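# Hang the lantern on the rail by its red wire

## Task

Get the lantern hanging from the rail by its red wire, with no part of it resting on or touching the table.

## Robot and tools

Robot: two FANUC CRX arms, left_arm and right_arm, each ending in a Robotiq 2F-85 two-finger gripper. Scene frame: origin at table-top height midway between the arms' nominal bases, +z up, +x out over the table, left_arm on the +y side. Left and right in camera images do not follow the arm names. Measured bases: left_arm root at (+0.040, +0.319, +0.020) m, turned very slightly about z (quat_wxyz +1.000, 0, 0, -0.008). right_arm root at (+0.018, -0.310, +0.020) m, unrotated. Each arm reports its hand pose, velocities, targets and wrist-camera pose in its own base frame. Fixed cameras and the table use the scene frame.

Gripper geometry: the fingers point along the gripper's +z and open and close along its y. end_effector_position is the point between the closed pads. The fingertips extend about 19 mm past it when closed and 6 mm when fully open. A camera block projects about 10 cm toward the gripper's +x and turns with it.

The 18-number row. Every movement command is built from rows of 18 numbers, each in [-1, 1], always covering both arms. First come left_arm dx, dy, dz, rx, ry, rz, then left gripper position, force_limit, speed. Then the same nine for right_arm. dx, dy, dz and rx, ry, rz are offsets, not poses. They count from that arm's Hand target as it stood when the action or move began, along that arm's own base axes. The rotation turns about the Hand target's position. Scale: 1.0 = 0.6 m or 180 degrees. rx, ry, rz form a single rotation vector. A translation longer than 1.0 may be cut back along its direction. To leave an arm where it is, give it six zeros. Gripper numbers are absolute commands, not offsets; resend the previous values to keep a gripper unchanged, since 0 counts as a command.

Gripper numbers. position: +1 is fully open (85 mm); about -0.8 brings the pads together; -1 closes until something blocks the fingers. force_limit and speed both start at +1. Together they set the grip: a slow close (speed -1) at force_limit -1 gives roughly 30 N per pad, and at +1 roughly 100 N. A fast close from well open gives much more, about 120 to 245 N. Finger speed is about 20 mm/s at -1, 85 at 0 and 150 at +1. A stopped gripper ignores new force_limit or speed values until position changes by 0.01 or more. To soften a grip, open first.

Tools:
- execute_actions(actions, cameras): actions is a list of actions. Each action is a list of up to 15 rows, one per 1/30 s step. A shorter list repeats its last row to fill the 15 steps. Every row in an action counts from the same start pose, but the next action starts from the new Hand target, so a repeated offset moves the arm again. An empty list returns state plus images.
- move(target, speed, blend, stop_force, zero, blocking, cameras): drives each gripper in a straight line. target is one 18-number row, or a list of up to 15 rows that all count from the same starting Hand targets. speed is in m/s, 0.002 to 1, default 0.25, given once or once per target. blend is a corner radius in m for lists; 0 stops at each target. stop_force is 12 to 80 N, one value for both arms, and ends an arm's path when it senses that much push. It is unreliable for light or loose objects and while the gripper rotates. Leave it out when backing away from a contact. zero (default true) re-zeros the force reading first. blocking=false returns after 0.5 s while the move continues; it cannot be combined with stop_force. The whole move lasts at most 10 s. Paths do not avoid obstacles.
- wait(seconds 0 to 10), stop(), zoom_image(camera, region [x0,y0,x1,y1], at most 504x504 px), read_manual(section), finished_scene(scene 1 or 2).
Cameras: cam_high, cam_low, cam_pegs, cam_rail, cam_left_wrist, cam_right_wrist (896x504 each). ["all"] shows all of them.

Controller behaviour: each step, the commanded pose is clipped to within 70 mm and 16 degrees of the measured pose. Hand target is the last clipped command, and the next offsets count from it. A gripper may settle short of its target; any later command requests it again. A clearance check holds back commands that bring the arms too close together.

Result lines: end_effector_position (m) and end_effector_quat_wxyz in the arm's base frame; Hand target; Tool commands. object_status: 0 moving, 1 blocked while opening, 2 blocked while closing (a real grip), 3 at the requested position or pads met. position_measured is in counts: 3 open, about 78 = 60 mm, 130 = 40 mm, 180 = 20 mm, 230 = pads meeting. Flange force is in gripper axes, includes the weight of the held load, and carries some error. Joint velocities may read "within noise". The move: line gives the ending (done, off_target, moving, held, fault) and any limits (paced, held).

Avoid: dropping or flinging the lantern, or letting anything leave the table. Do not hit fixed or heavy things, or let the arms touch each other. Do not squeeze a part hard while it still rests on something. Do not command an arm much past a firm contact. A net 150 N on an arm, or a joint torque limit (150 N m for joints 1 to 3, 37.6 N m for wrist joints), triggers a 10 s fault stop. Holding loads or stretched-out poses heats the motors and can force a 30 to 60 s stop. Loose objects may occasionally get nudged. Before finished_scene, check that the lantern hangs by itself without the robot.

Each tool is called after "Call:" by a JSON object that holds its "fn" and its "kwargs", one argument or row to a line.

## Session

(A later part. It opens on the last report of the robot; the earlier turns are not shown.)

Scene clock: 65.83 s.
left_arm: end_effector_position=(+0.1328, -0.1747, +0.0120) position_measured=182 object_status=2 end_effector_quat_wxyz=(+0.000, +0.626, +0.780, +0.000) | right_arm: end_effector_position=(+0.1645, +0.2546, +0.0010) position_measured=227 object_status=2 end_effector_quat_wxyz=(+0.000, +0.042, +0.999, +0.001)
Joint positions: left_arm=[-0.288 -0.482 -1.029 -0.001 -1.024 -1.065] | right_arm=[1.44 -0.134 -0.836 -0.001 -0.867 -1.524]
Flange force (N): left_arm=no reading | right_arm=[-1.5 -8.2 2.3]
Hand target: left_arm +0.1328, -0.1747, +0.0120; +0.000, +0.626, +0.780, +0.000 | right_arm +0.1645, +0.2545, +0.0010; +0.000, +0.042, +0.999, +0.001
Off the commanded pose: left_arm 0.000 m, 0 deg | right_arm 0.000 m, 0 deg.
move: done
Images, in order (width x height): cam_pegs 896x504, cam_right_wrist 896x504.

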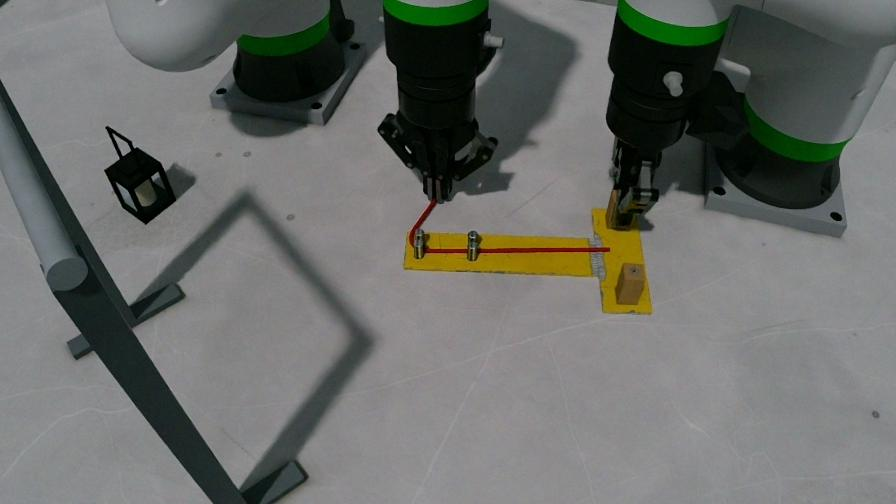

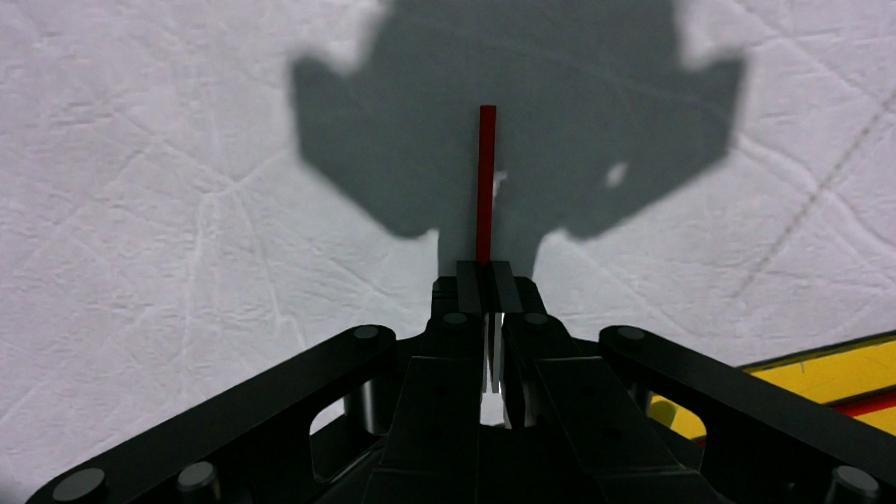

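Call:
{"fn": "move", "kwargs": {
  "target": [0,0,0,0,0,0,-1,0,-1,0,0,0,0,0,0,-0.4,1,-0.5]
}}

Call:
{"fn": "move", "kwargs": {
  "target": [
    [0,0,0,0,0,0,-1,0,-1,0,0,0.15,0,0,0.1,-0.4,1,-0.5],
    [0,0,0,0,0,0,-1,0,-1,0.1027,0.1573,0.0983,0,0,0.6,-0.4,1,-0.5]
  ],
  "speed": 0.3,
  "blend": [0.02,0],
  "cameras": ["cam_pegs","cam_right_wrist","cam_left_wrist"]
}}

Call:
{"fn": "zoom_image", "kwargs": {
  "camera": "cam_pegs",
  "region": [300, 150, 700, 350]
}}

Scene clock: 68.93 s.
left_arm: end_effector_position=(+0.1328, -0.1747, +0.0120) position_measured=182 object_status=2 end_effector_quat_wxyz=(+0.000, +0.626, +0.780, +0.000) | right_arm: end_effector_position=(+0.1645, +0.2546, +0.0010) position_measured=179 object_status=0 end_effector_quat_wxyz=(+0.000, +0.042, +0.999, +0.001)
Joint positions: left_arm=[-0.288 -0.482 -1.029 -0.001 -1.024 -1.065] | right_arm=[1.44 -0.134 -0.836 -0.001 -0.867 -1.524]
Flange force (N): left_arm=no reading | right_arm=[3.6 -1.4 2.8]
Hand target: left_arm +0.1328, -0.1747, +0.0120; +0.000, +0.626, +0.780, +0.000 | right_arm +0.1645, +0.2545, +0.0010; +0.000, +0.042, +0.999, +0.001
Off the commanded pose: left_arm 0.000 m, 0 deg | right_arm 0.000 m, 0 deg.
move: done

Scene clock: 72.23 s.
left_arm: end_effector_position=(+0.1328, -0.1747, +0.0120) position_measured=182 object_status=2 end_effector_quat_wxyz=(+0.000, +0.626, +0.780, +0.000) | right_arm: end_effector_position=(+0.2146, +0.3313, +0.0658) position_measured=179 object_status=3 end_effector_quat_wxyz=(-0.001, +0.684, -0.729, +0.001)
Joint positions: left_arm=[-0.288 -0.482 -1.029 -0.001 -1.024 -1.065] | right_arm=[1.333 0.003 -0.526 0.002 -1.042 0.172]
Flange force (N): left_arm=no reading | right_arm=[1.0 2.7 3.3]
Hand target: left_arm +0.1328, -0.1747, +0.0120; +0.000, +0.626, +0.780, +0.000 | right_arm +0.2146, +0.3313, +0.0658; -0.001, +0.684, -0.729, +0.001 (not the last commanded pose)
Off the commanded pose: left_arm 0.000 m, 0 deg | right_arm 0.022 m, 17 deg.
move: held (right_arm; a check stopped the path); path passed 1 of 2 targets; limits=held
pose unreachable (right arm): on one or more control steps of this call, first in action 0 (counted from 0), this arm could not follow its commanded pose, so it was not sent that pose on those steps. It may still have moved: this result reports where it is.
cause: moving toward the commanded pose would bring a part of the arm too close to another arm (a part of this arm just beyond joint 4 (forearm roll) and a part of the left arm just beyond its joint 5 (wrist pitch), at the place that arm is still heading or pushing toward).
Images, in order (width x height): cam_pegs 896x504, cam_left_wrist 896x504, cam_right_wrist 896x504.

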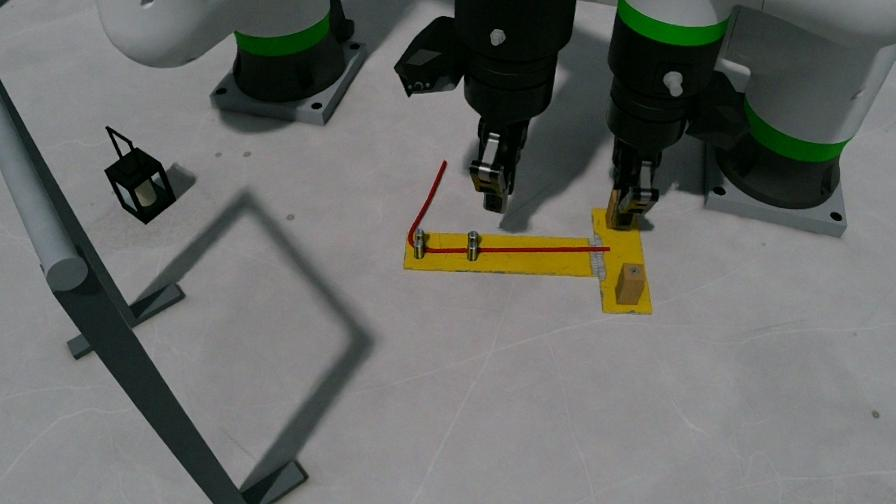

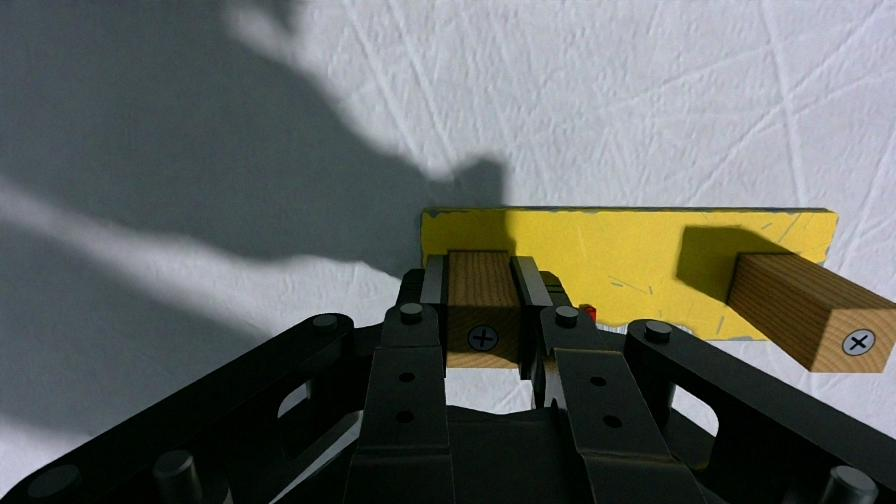

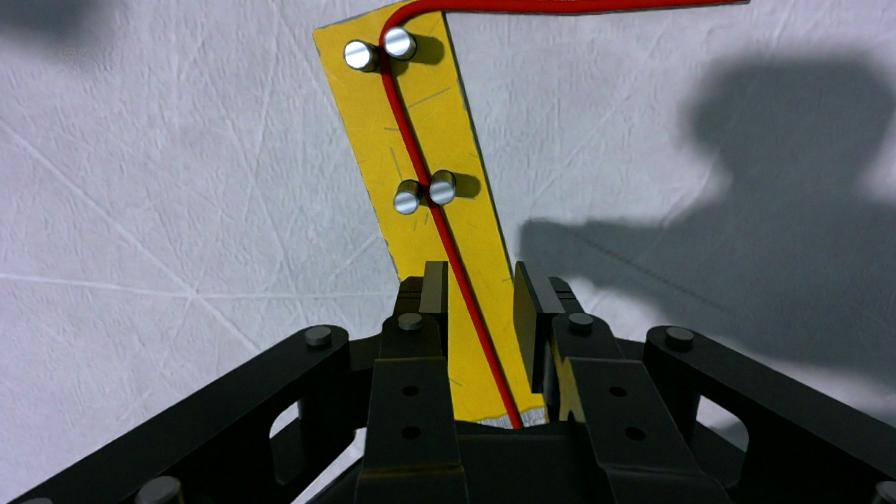

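Scaled by 1.260.

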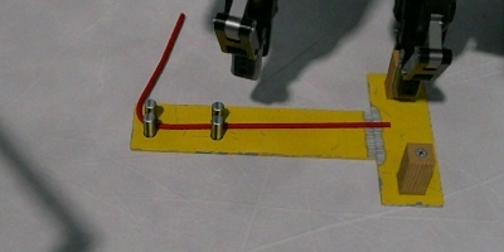

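Call:
{"fn": "move", "kwargs": {
  "target": [
    [0,0,0,0,0,0,-1,0,-1,0.0515,-0.1213,0.0,0,0,0.087,0.05,-1,-0.5]
  ],
  "speed": 0.2,
  "cameras": ["cam_right_wrist","cam_pegs"]
}}

Call:
{"fn": "zoom_image", "kwargs": {
  "camera": "cam_pegs",
  "region": [350, 150, 650, 300]
}}

Scene clock: 75.70 s.
left_arm: end_effector_position=(+0.1328, -0.1747, +0.0120) position_measured=182 object_status=2 end_effector_quat_wxyz=(+0.000, +0.626, +0.780, +0.000) | right_arm: end_effector_position=(+0.2455, +0.2585, +0.0658) position_measured=123 object_status=3 end_effector_quat_wxyz=(-0.001, +0.777, -0.629, +0.001)
Joint positions: left_arm=[-0.288 -0.482 -1.029 -0.001 -1.024 -1.065] | right_arm=[1.186 -0.1 -0.624 0.002 -1.046 0.593]
Flange force (N): left_arm=no reading | right_arm=[0.1 3.6 3.0]
Hand target: left_arm +0.1328, -0.1747, +0.0120; +0.000, +0.626, +0.780, +0.000 | right_arm +0.2455, +0.2585, +0.0658; -0.001, +0.777, -0.629, +0.001
Off the commanded pose: left_arm 0.000 m, 0 deg | right_arm 0.000 m, 0 deg.
move: done
Images, in order (width x height): cam_pegs 896x504, cam_right_wrist 896x504.

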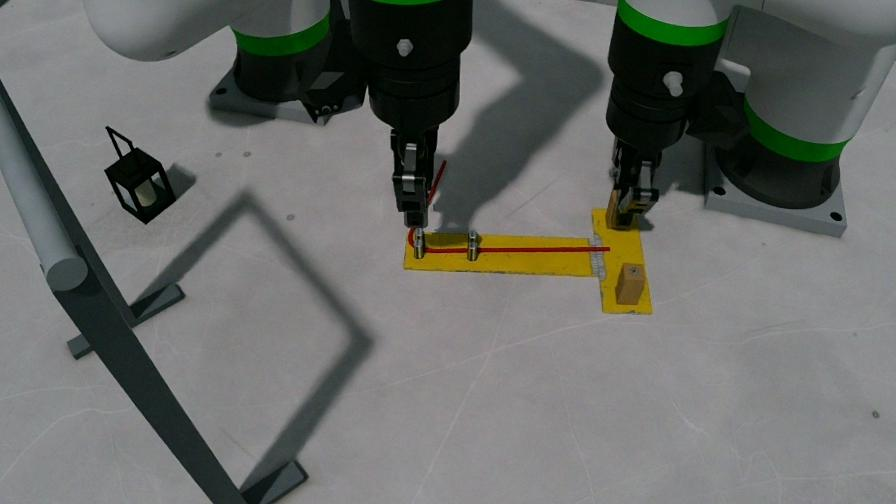

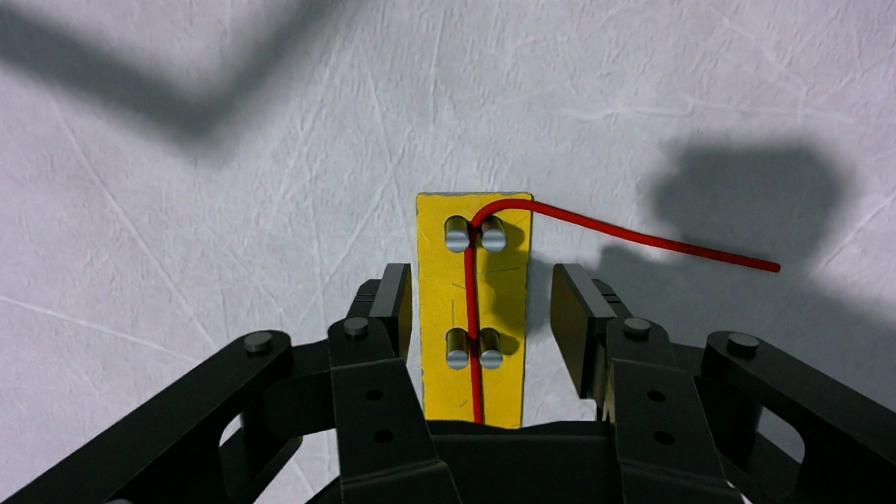

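Scaled by 1.680.

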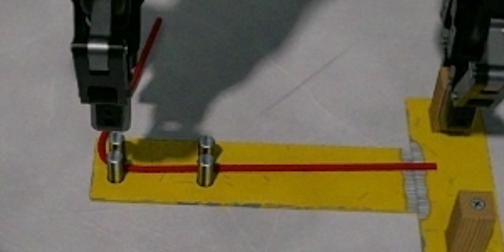

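Call:
{"fn": "move", "kwargs": {
  "target": [0,0,0,0,0,0,-1,0,-1,0.003,-0.003,-0.083,0,0,0,0.05,-1,-0.5],
  "speed": 0.06
}}

Call:
{"fn": "move", "kwargs": {
  "target": [0,0,0,0,0,0,-1,0,-1,0,0,0,0,0,0,-1,-1,-0.5],
  "cameras": ["cam_right_wrist","cam_pegs"]
}}

Scene clock: 77.80 s.
left_arm: end_effector_position=(+0.1328, -0.1747, +0.0120) position_measured=182 object_status=2 end_effector_quat_wxyz=(+0.000, +0.626, +0.780, +0.000) | right_arm: end_effector_position=(+0.2473, +0.2567, +0.0160) position_measured=123 object_status=3 end_effector_quat_wxyz=(-0.001, +0.777, -0.629, +0.001)
Joint positions: left_arm=[-0.288 -0.482 -1.029 -0.001 -1.024 -1.065] | right_arm=[1.179 -0.015 -0.684 0.002 -0.9 0.599]
Flange force (N): left_arm=no reading | right_arm=[-0.6 2.3 3.0]
Hand target: left_arm +0.1328, -0.1747, +0.0120; +0.000, +0.626, +0.780, +0.000 | right_arm +0.2473, +0.2567, +0.0160; -0.001, +0.777, -0.629, +0.001
Off the commanded pose: left_arm 0.000 m, 0 deg | right_arm 0.000 m, 0 deg.
move: done

Scene clock: 78.47 s.
left_arm: end_effector_position=(+0.1328, -0.1747, +0.0120) position_measured=182 object_status=2 end_effector_quat_wxyz=(+0.000, +0.626, +0.780, +0.000) | right_arm: end_effector_position=(+0.2473, +0.2567, +0.0160) position_measured=174 object_status=2 end_effector_quat_wxyz=(-0.001, +0.777, -0.629, +0.001)
Joint positions: left_arm=[-0.288 -0.482 -1.029 -0.001 -1.024 -1.065] | right_arm=[1.179 -0.015 -0.684 0.002 -0.9 0.599]
Flange force (N): left_arm=no reading | right_arm=[-1.6 11.3 -13.4]
Hand target: left_arm +0.1328, -0.1747, +0.0120; +0.000, +0.626, +0.780, +0.000 | right_arm +0.2473, +0.2567, +0.0160; -0.001, +0.777, -0.629, +0.001
Off the commanded pose: left_arm 0.000 m, 0 deg | right_arm 0.000 m, 0 deg.
move: done
Images, in order (width x height): cam_pegs 896x504, cam_right_wrist 896x504.

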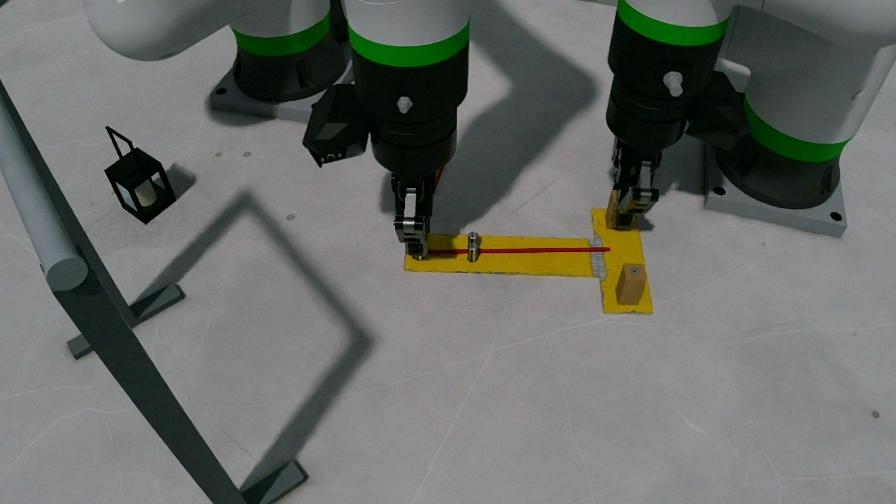

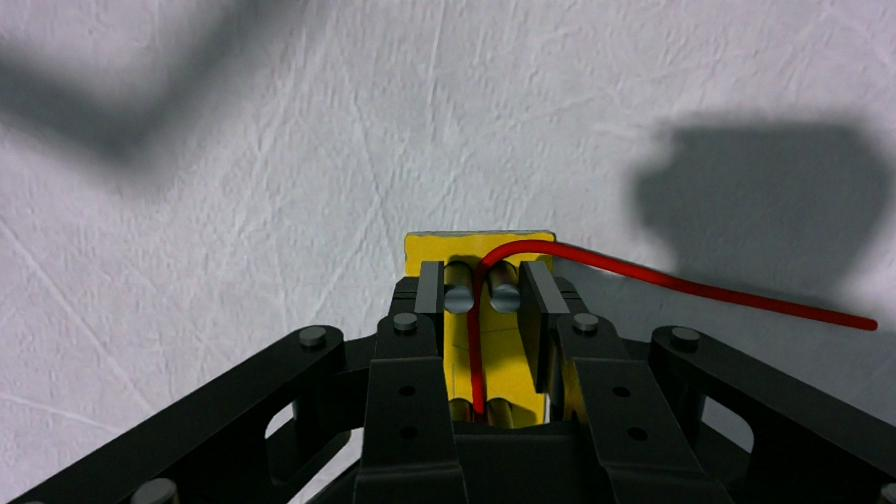

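Call:
{"fn": "move", "kwargs": {
  "target": [0,0,0,0,0,0,0.25,0,-0.3,0,0,0,0,0,0,-1,-1,-0.5]
}}

Call:
{"fn": "move", "kwargs": {
  "target": [
    [0,0,0.16,0,0,0,0.25,0,-0.3,0,0,0,0,0,0,-1,-1,-0.5],
    [0.116,-0.1147,0.16,0,0,0,-0.3,1,-0.3,0,0,0,0,0,0,-1,-1,-0.5],
    [0.116,-0.1147,0.08,0,0,0,-0.3,1,-0.3,0,0,0,0,0,0,-1,-1,-0.5]
  ],
  "speed": 0.2,
  "blend": [0.02,0.02,0],
  "cameras": ["cam_left_wrist","cam_pegs"]
}}

Scene clock: 81.63 s.
left_arm: end_effector_position=(+0.1328, -0.1747, +0.0120) position_measured=98 object_status=0 end_effector_quat_wxyz=(+0.000, +0.626, +0.780, +0.000) | right_arm: end_effector_position=(+0.2473, +0.2567, +0.0160) position_measured=174 object_status=2 end_effector_quat_wxyz=(-0.001, +0.777, -0.629, +0.001)
Joint positions: left_arm=[-0.288 -0.482 -1.029 -0.001 -1.024 -1.065] | right_arm=[1.179 -0.015 -0.684 0.003 -0.9 0.599]
Flange force (N): left_arm=no reading | right_arm=[-2.4 4.7 -8.8]
Hand target: left_arm +0.1328, -0.1747, +0.0120; +0.000, +0.626, +0.780, +0.000 | right_arm +0.2473, +0.2567, +0.0160; -0.001, +0.777, -0.629, +0.001
Off the commanded pose: left_arm 0.000 m, 0 deg | right_arm 0.000 m, 0 deg.
move: done

Scene clock: 84.53 s.
left_arm: end_effector_position=(+0.2025, -0.2434, +0.0600) position_measured=167 object_status=3 end_effector_quat_wxyz=(+0.000, +0.626, +0.780, +0.000) | right_arm: end_effector_position=(+0.2473, +0.2567, +0.0160) position_measured=174 object_status=2 end_effector_quat_wxyz=(-0.001, +0.777, -0.629, +0.001)
Joint positions: left_arm=[-0.455 -0.206 -0.727 -0.001 -1.051 -0.898] | right_arm=[1.179 -0.015 -0.684 0.002 -0.9 0.599]
Flange force (N): left_arm=[-1.4 -3.8 -1.1] | right_arm=[-2.2 5.4 -8.9]
Hand target: left_arm +0.2024, -0.2435, +0.0600; +0.000, +0.626, +0.780, +0.000 | right_arm +0.2473, +0.2567, +0.0160; -0.001, +0.777, -0.629, +0.001
Off the commanded pose: left_arm 0.000 m, 0 deg | right_arm 0.000 m, 0 deg.
move: done; blend cut to 0 m at target 2
Images, in order (width x height): cam_pegs 896x504, cam_left_wrist 896x504.

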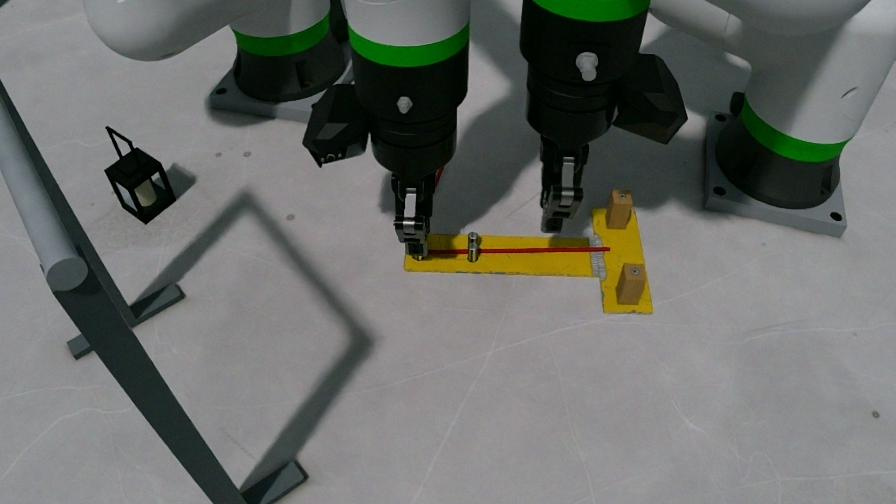

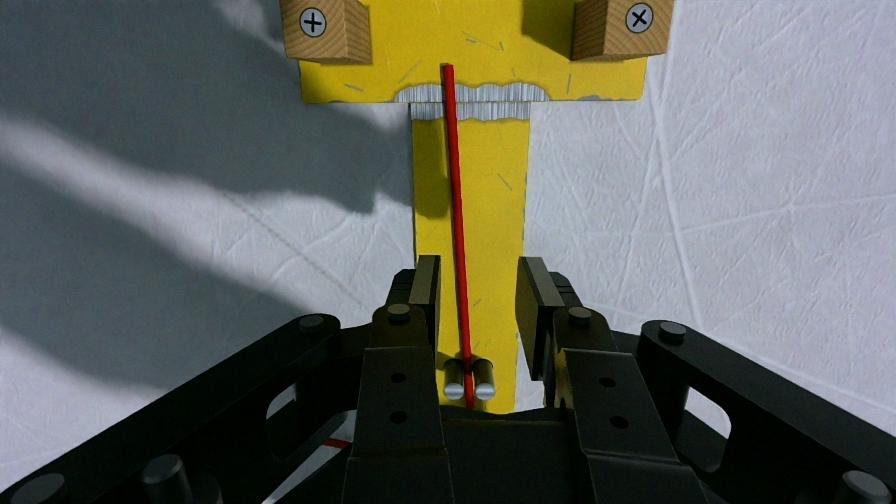

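Call:
{"fn": "move", "kwargs": {
  "target": [-0.013,-0.0028,-0.078,0,0,0,-0.3,1,-0.3,0,0,0,0,0,0,-1,-1,-0.5],
  "speed": 0.08
}}

Call:
{"fn": "move", "kwargs": {
  "target": [0,0,-0.02,0,0,0,-0.3,1,-0.3,0,0,0,0,0,0,-1,-1,-0.5],
  "speed": 0.008,
  "stop_force": 12,
  "cameras": ["cam_left_wrist"]
}}

Scene clock: 86.20 s.
left_arm: end_effector_position=(+0.2015, -0.2436, +0.0550) position_measured=167 object_status=3 end_effector_quat_wxyz=(+0.000, +0.626, +0.780, +0.000) | right_arm: end_effector_position=(+0.2473, +0.2567, +0.0160) position_measured=174 object_status=2 end_effector_quat_wxyz=(-0.001, +0.777, -0.629, +0.001)
Joint positions: left_arm=[-0.456 -0.199 -0.735 -0.001 -1.036 -0.896] | right_arm=[1.179 -0.015 -0.684 0.002 -0.9 0.599]
Flange force (N): left_arm=[-1.2 -4.5 -0.9] | right_arm=[-1.9 4.6 -8.8]
Hand target: left_arm +0.2015, -0.2436, +0.0550; +0.000, +0.626, +0.780, +0.000 (not the last commanded pose) | right_arm +0.2473, +0.2567, +0.0160; -0.001, +0.777, -0.629, +0.001
Off the commanded pose: left_arm 0.042 m, 0 deg | right_arm 0.000 m, 0 deg.
move: held (left_arm; a check stopped the path); limits=held
pose unreachable (left arm): on one or more control steps of this call, first in action 0 (counted from 0), this arm could not follow its commanded pose, so it was not sent that pose on those steps. It may still have moved: this result reports where it is.
cause: moving toward the commanded pose would bring a part of the arm too close to another arm (a part of this arm just beyond joint 5 (wrist pitch) and a part of the right arm just beyond its joint 4 (forearm roll), 5 mm apart when this arm was first held).

Scene clock: 88.10 s.
left_arm: end_effector_position=(+0.2015, -0.2436, +0.0467) position_measured=167 object_status=3 end_effector_quat_wxyz=(+0.000, +0.626, +0.780, +0.000) | right_arm: end_effector_position=(+0.2473, +0.2567, +0.0160) position_measured=174 object_status=2 end_effector_quat_wxyz=(-0.001, +0.777, -0.629, +0.001)
Joint positions: left_arm=[-0.456 -0.185 -0.746 -0.001 -1.01 -0.896] | right_arm=[1.179 -0.015 -0.684 0.002 -0.9 0.599]
Flange force (N): left_arm=[-2.7 -4.0 -0.5] | right_arm=[-1.7 4.8 -8.8]
Hand target: left_arm +0.2015, -0.2436, +0.0467; +0.000, +0.626, +0.780, +0.000 (not the last commanded pose) | right_arm +0.2473, +0.2567, +0.0160; -0.001, +0.777, -0.629, +0.001
Off the commanded pose: left_arm 0.004 m, 0 deg | right_arm 0.000 m, 0 deg.
move: held (left_arm; a check stopped the path); limits=held
pose unreachable (left arm): on one or more control steps of this call, first in action 0 (counted from 0), this arm could not follow its commanded pose, so it was not sent that pose on those steps. It may still have moved: this result reports where it is.
cause: moving toward the commanded pose would bring a part of the arm too close to another arm (a part of this arm just beyond joint 5 (wrist pitch) and a part of the right arm just beyond its joint 4 (forearm roll), 3 mm apart when this arm was first held).
Images, in order (width x height): cam_left_wrist 896x504.

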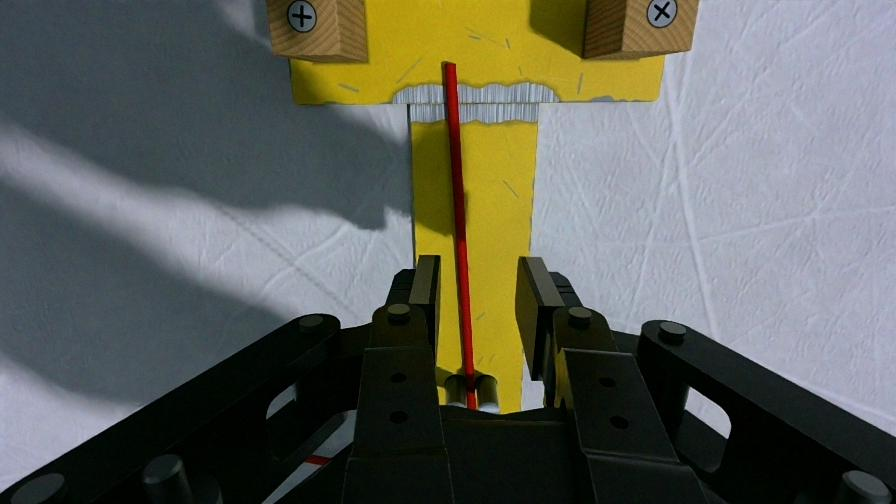

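Call:
{"fn": "move", "kwargs": {
  "target": [
    [-0.0255,0.0542,0,0,0,0,-0.3,1,-0.3,0,0,0,0,0,0,-1,-1,-0.5],
    [-0.0255,0.0542,-0.06,0,0,0,-0.3,1,-0.3,0,0,0,0,0,0,-1,-1,-0.5]
  ],
  "speed": 0.08,
  "cameras": ["cam_left_wrist"]
}}

Call:
{"fn": "move", "kwargs": {
  "target": [0,0,-0.012,0,0,0,-0.3,1,-0.3,0,0,0,0,0,0,-1,-1,-0.5],
  "speed": 0.006,
  "stop_force": 12,
  "cameras": ["cam_left_wrist"]
}}

Scene clock: 92.17 s.
left_arm: end_effector_position=(+0.1863, -0.2111, +0.0107) position_measured=167 object_status=3 end_effector_quat_wxyz=(+0.000, +0.626, +0.780, +0.000) | right_arm: end_effector_position=(+0.2473, +0.2567, +0.0160) position_measured=174 object_status=2 end_effector_quat_wxyz=(-0.001, +0.777, -0.629, +0.001)
Joint positions: left_arm=[-0.368 -0.224 -0.878 -0.001 -0.918 -0.984] | right_arm=[1.179 -0.015 -0.684 0.002 -0.9 0.599]
Flange force (N): left_arm=[-2.6 -2.6 -0.1] | right_arm=[-2.4 5.3 -8.7]
Hand target: left_arm +0.1862, -0.2111, +0.0107; +0.000, +0.626, +0.780, +0.000 | right_arm +0.2473, +0.2567, +0.0160; -0.001, +0.777, -0.629, +0.001
Off the commanded pose: left_arm 0.000 m, 0 deg | right_arm 0.000 m, 0 deg.
move: done
Images, in order (width x height): cam_left_wrist 896x504.

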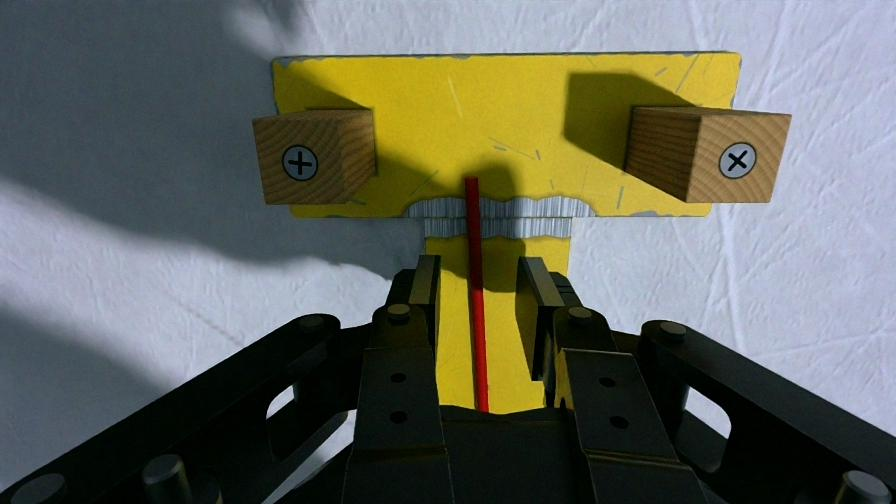

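Scene clock: 93.97 s.
left_arm: end_effector_position=(+0.1862, -0.2111, +0.0035) position_measured=167 object_status=3 end_effector_quat_wxyz=(+0.000, +0.626, +0.780, +0.000) | right_arm: end_effector_position=(+0.2473, +0.2567, +0.0160) position_measured=174 object_status=2 end_effector_quat_wxyz=(-0.001, +0.777, -0.629, +0.001)
Joint positions: left_arm=[-0.369 -0.207 -0.887 -0.001 -0.892 -0.984] | right_arm=[1.179 -0.015 -0.684 0.002 -0.9 0.599]
Flange force (N): left_arm=[-3.3 -3.2 -0.4] | right_arm=[-1.9 5.0 -9.0]
Hand target: left_arm +0.1862, -0.2111, +0.0035; +0.000, +0.626, +0.780, +0.000 | right_arm +0.2473, +0.2567, +0.0160; -0.001, +0.777, -0.629, +0.001
Off the commanded pose: left_arm 0.000 m, 0 deg | right_arm 0.000 m, 0 deg.
move: done
Images, in order (width x height): cam_left_wrist 896x504.

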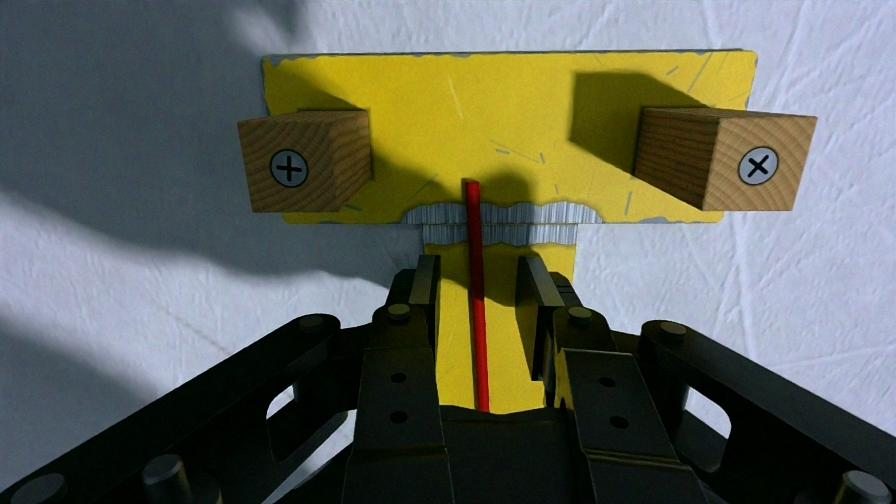

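Call:
{"fn": "move", "kwargs": {
  "target": [0,0,0,0,0,0,-1,1,-0.5,0,0,0,0,0,0,-1,-1,-0.5]
}}

Call:
{"fn": "move", "kwargs": {
  "target": [
    [0.0593,0.0065,0,0,0,-0.1111,-1,1,-0.5,0,0,0,0,0,0,-1,-1,-0.5],
    [0.116,-0.0077,0,0,0,-0.2222,-1,1,-0.5,0,0,0,0,0,0,-1,-1,-0.5],
    [0.1635,-0.0395,0,0,0,-0.3333,-1,1,-0.5,0,0,0,0,0,0,-1,-1,-0.5],
    [0.1963,-0.0848,0,0,0,-0.4444,-1,1,-0.5,0,0,0,0,0,0,-1,-1,-0.5],
    [0.2115,-0.1373,0,0,0,-0.5556,-1,1,-0.5,0,0,0,0,0,0,-1,-1,-0.5],
    [0.2105,-0.1778,0,0,0,-0.6389,-1,1,-0.5,0,0,0,0,0,0,-1,-1,-0.5]
  ],
  "speed": 0.13,
  "blend": [0.004,0.004,0.004,0.004,0.004,0],
  "cameras": ["cam_left_wrist","cam_pegs","cam_right_wrist"]
}}

Call:
{"fn": "zoom_image", "kwargs": {
  "camera": "cam_pegs",
  "region": [350, 150, 650, 350]
}}

Scene clock: 97.20 s.
left_arm: end_effector_position=(+0.1862, -0.2111, +0.0035) position_measured=229 object_status=2 end_effector_quat_wxyz=(+0.000, +0.626, +0.780, +0.000) | right_arm: end_effector_position=(+0.2473, +0.2567, +0.0160) position_measured=174 object_status=2 end_effector_quat_wxyz=(-0.001, +0.777, -0.629, +0.001)
Joint positions: left_arm=[-0.369 -0.207 -0.887 -0.001 -0.892 -0.984] | right_arm=[1.179 -0.015 -0.684 0.002 -0.9 0.599]
Flange force (N): left_arm=[-3.1 -2.3 -6.6] | right_arm=[-0.4 3.9 -8.9]
Hand target: left_arm +0.1862, -0.2111, +0.0035; +0.000, +0.626, +0.780, +0.000 | right_arm +0.2473, +0.2567, +0.0160; -0.001, +0.777, -0.629, +0.001
Off the commanded pose: left_arm 0.000 m, 0 deg | right_arm 0.000 m, 0 deg.
move: done

Scene clock: 104.07 s.
left_arm: end_effector_position=(+0.3112, -0.2869, +0.0035) position_measured=229 object_status=2 end_effector_quat_wxyz=(+0.000, +0.998, +0.058, +0.000) | right_arm: end_effector_position=(+0.2473, +0.2567, +0.0160) position_measured=174 object_status=2 end_effector_quat_wxyz=(-0.001, +0.777, -0.629, +0.001)
Joint positions: left_arm=[-0.433 0.173 -0.515 -0.001 -0.883 -2.591] | right_arm=[1.179 -0.015 -0.684 0.002 -0.9 0.599]
Flange force (N): left_arm=[-3.5 -4.3 -3.3] | right_arm=[3.9 5.6 -9.9]
Hand target: left_arm +0.3112, -0.2869, +0.0035; +0.000, +0.998, +0.058, +0.000 (not the last commanded pose) | right_arm +0.2473, +0.2567, +0.0160; -0.001, +0.777, -0.629, +0.001
Off the commanded pose: left_arm 0.031 m, 19 deg | right_arm 0.000 m, 0 deg.
move: held (left_arm; a check stopped the path); path passed 4 of 6 targets; limits=held
pose unreachable (left arm): on one or more control steps of this call, first in action 0 (counted from 0), this arm could not follow its commanded pose, so it was not sent that pose on those steps. It may still have moved: this result reports where it is.
cause: moving toward the commanded pose would bring a part of the arm too close to another arm (a part of this arm just beyond joint 5 (wrist pitch) and a part of the right arm just beyond its joint 5 (wrist pitch), at the place that arm is still heading or pushing toward).
Images, in order (width x height): cam_pegs 896x504, cam_left_wrist 896x504, cam_right_wrist 896x504.

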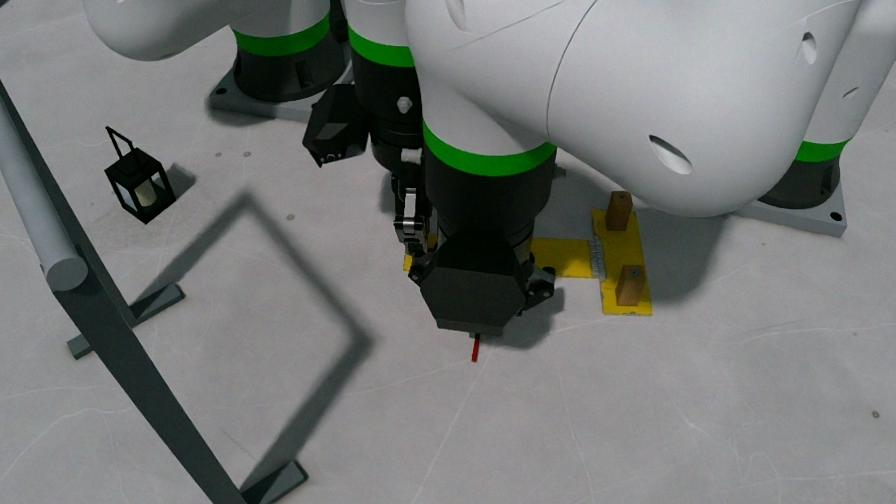

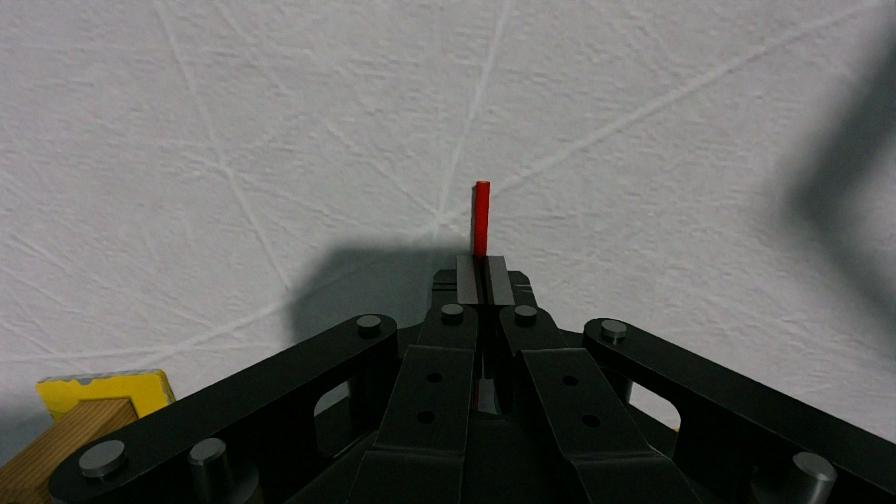

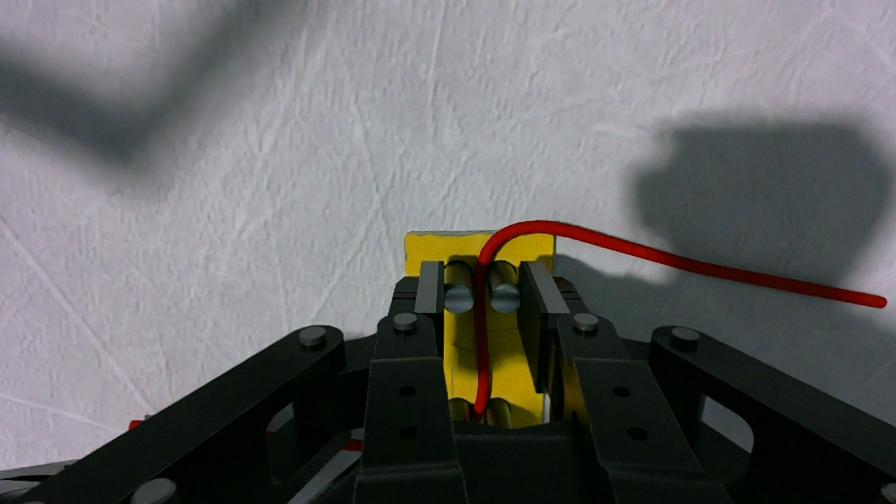

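Scaled by 1.680.

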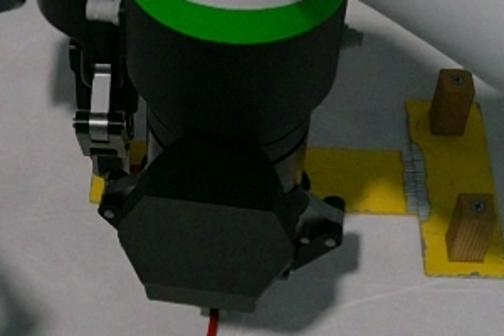

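Call:
{"fn": "execute_actions", "kwargs": {
  "actions": []
}}

Scene clock: 108.17 s.
left_arm: end_effector_position=(+0.3112, -0.2869, +0.0035) position_measured=229 object_status=2 end_effector_quat_wxyz=(+0.000, +0.998, +0.058, +0.000) | right_arm: end_effector_position=(+0.2473, +0.2567, +0.0160) position_measured=174 object_status=2 end_effector_quat_wxyz=(-0.001, +0.777, -0.629, +0.001)
Joint positions: left_arm=[-0.433 0.173 -0.515 -0.001 -0.883 -2.591] | right_arm=[1.179 -0.015 -0.684 0.002 -0.9 0.599]
Joint velocities: within noise
Flange force (N): left_arm=[-2.8 -3.7 -2.5] | right_arm=[4.1 5.3 -10.1]
Hand target: left_arm +0.3112, -0.2869, +0.0035; +0.000, +0.998, +0.058, +0.000 (not the last commanded pose) | right_arm +0.2473, +0.2567, +0.0160; -0.001, +0.777, -0.629, +0.001
Tool commands: left_gripper/position=-1.0 left_gripper/force_limit=+1.0 left_gripper/speed=-0.5 right_gripper/position=-1.0 right_gripper/force_limit=-1.0 right_gripper/speed=-0.5
Off the commanded pose: left_arm 0.031 m, 19 deg | right_arm 0.000 m, 0 deg.

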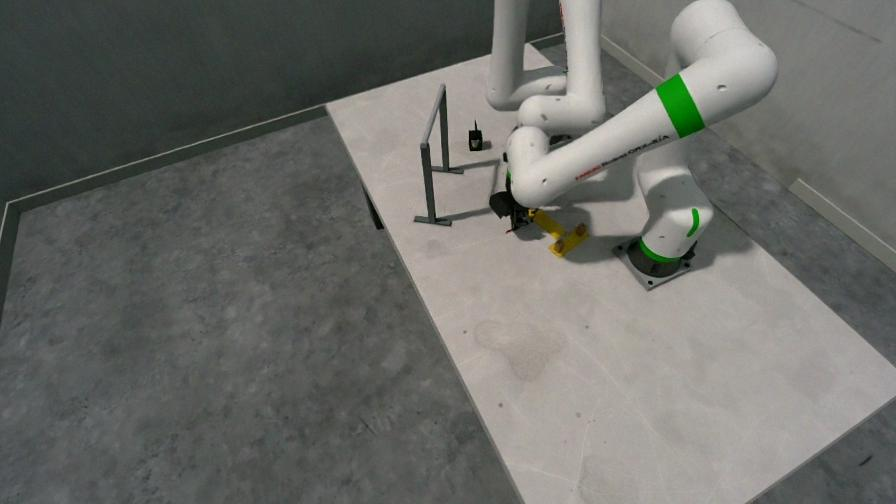

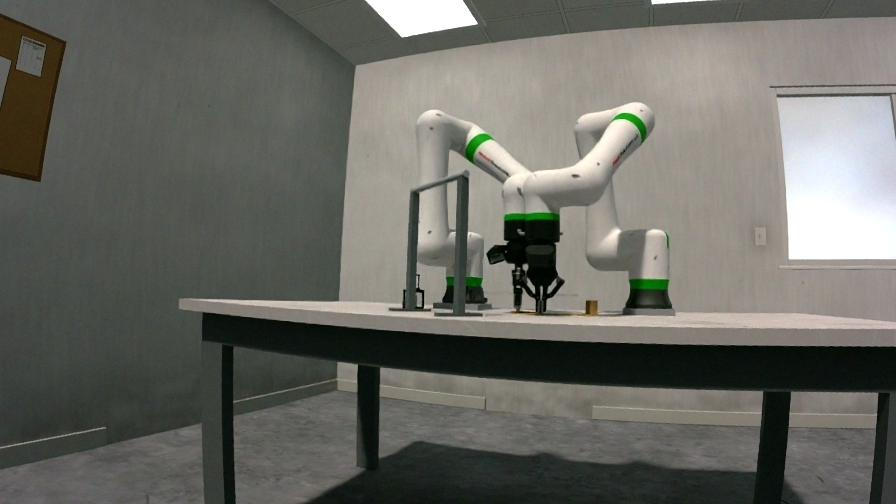

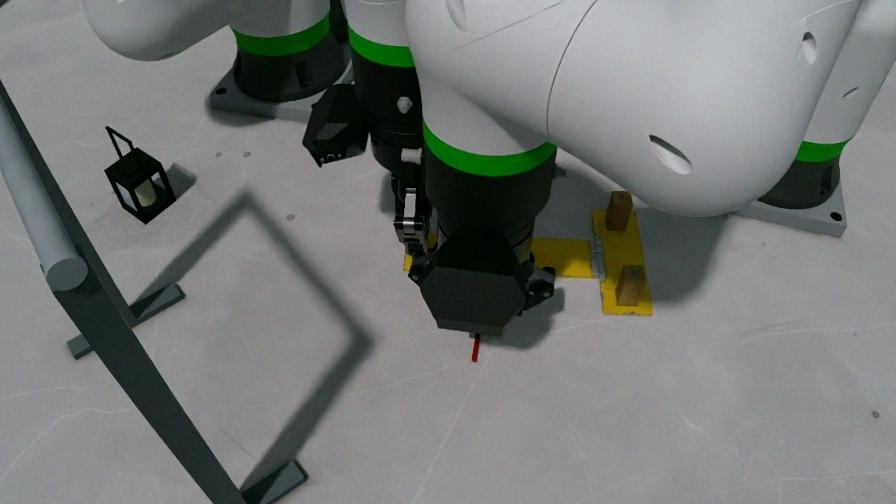

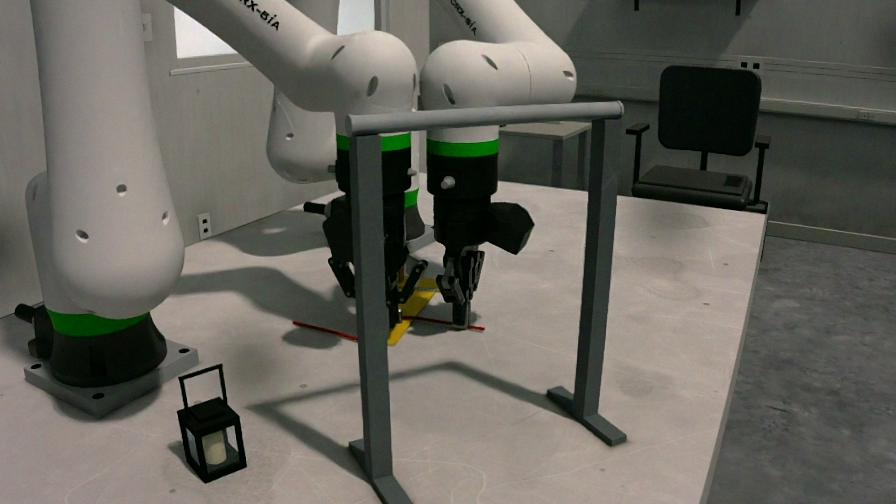

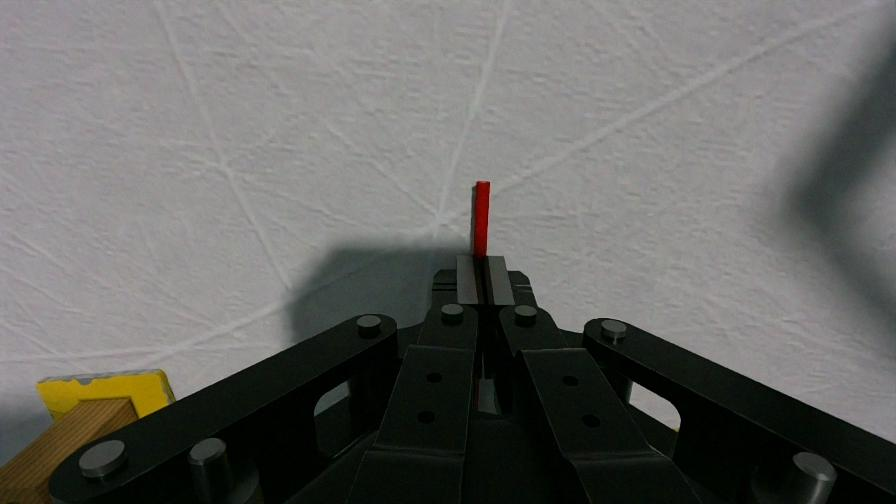

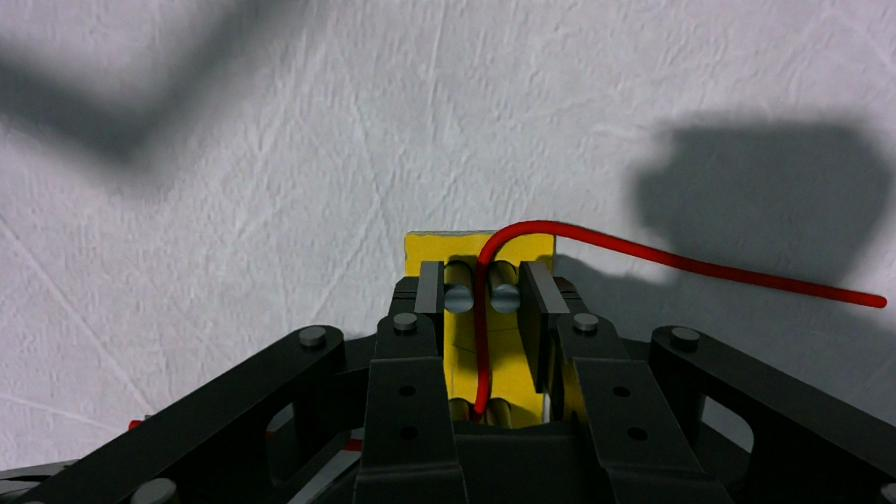

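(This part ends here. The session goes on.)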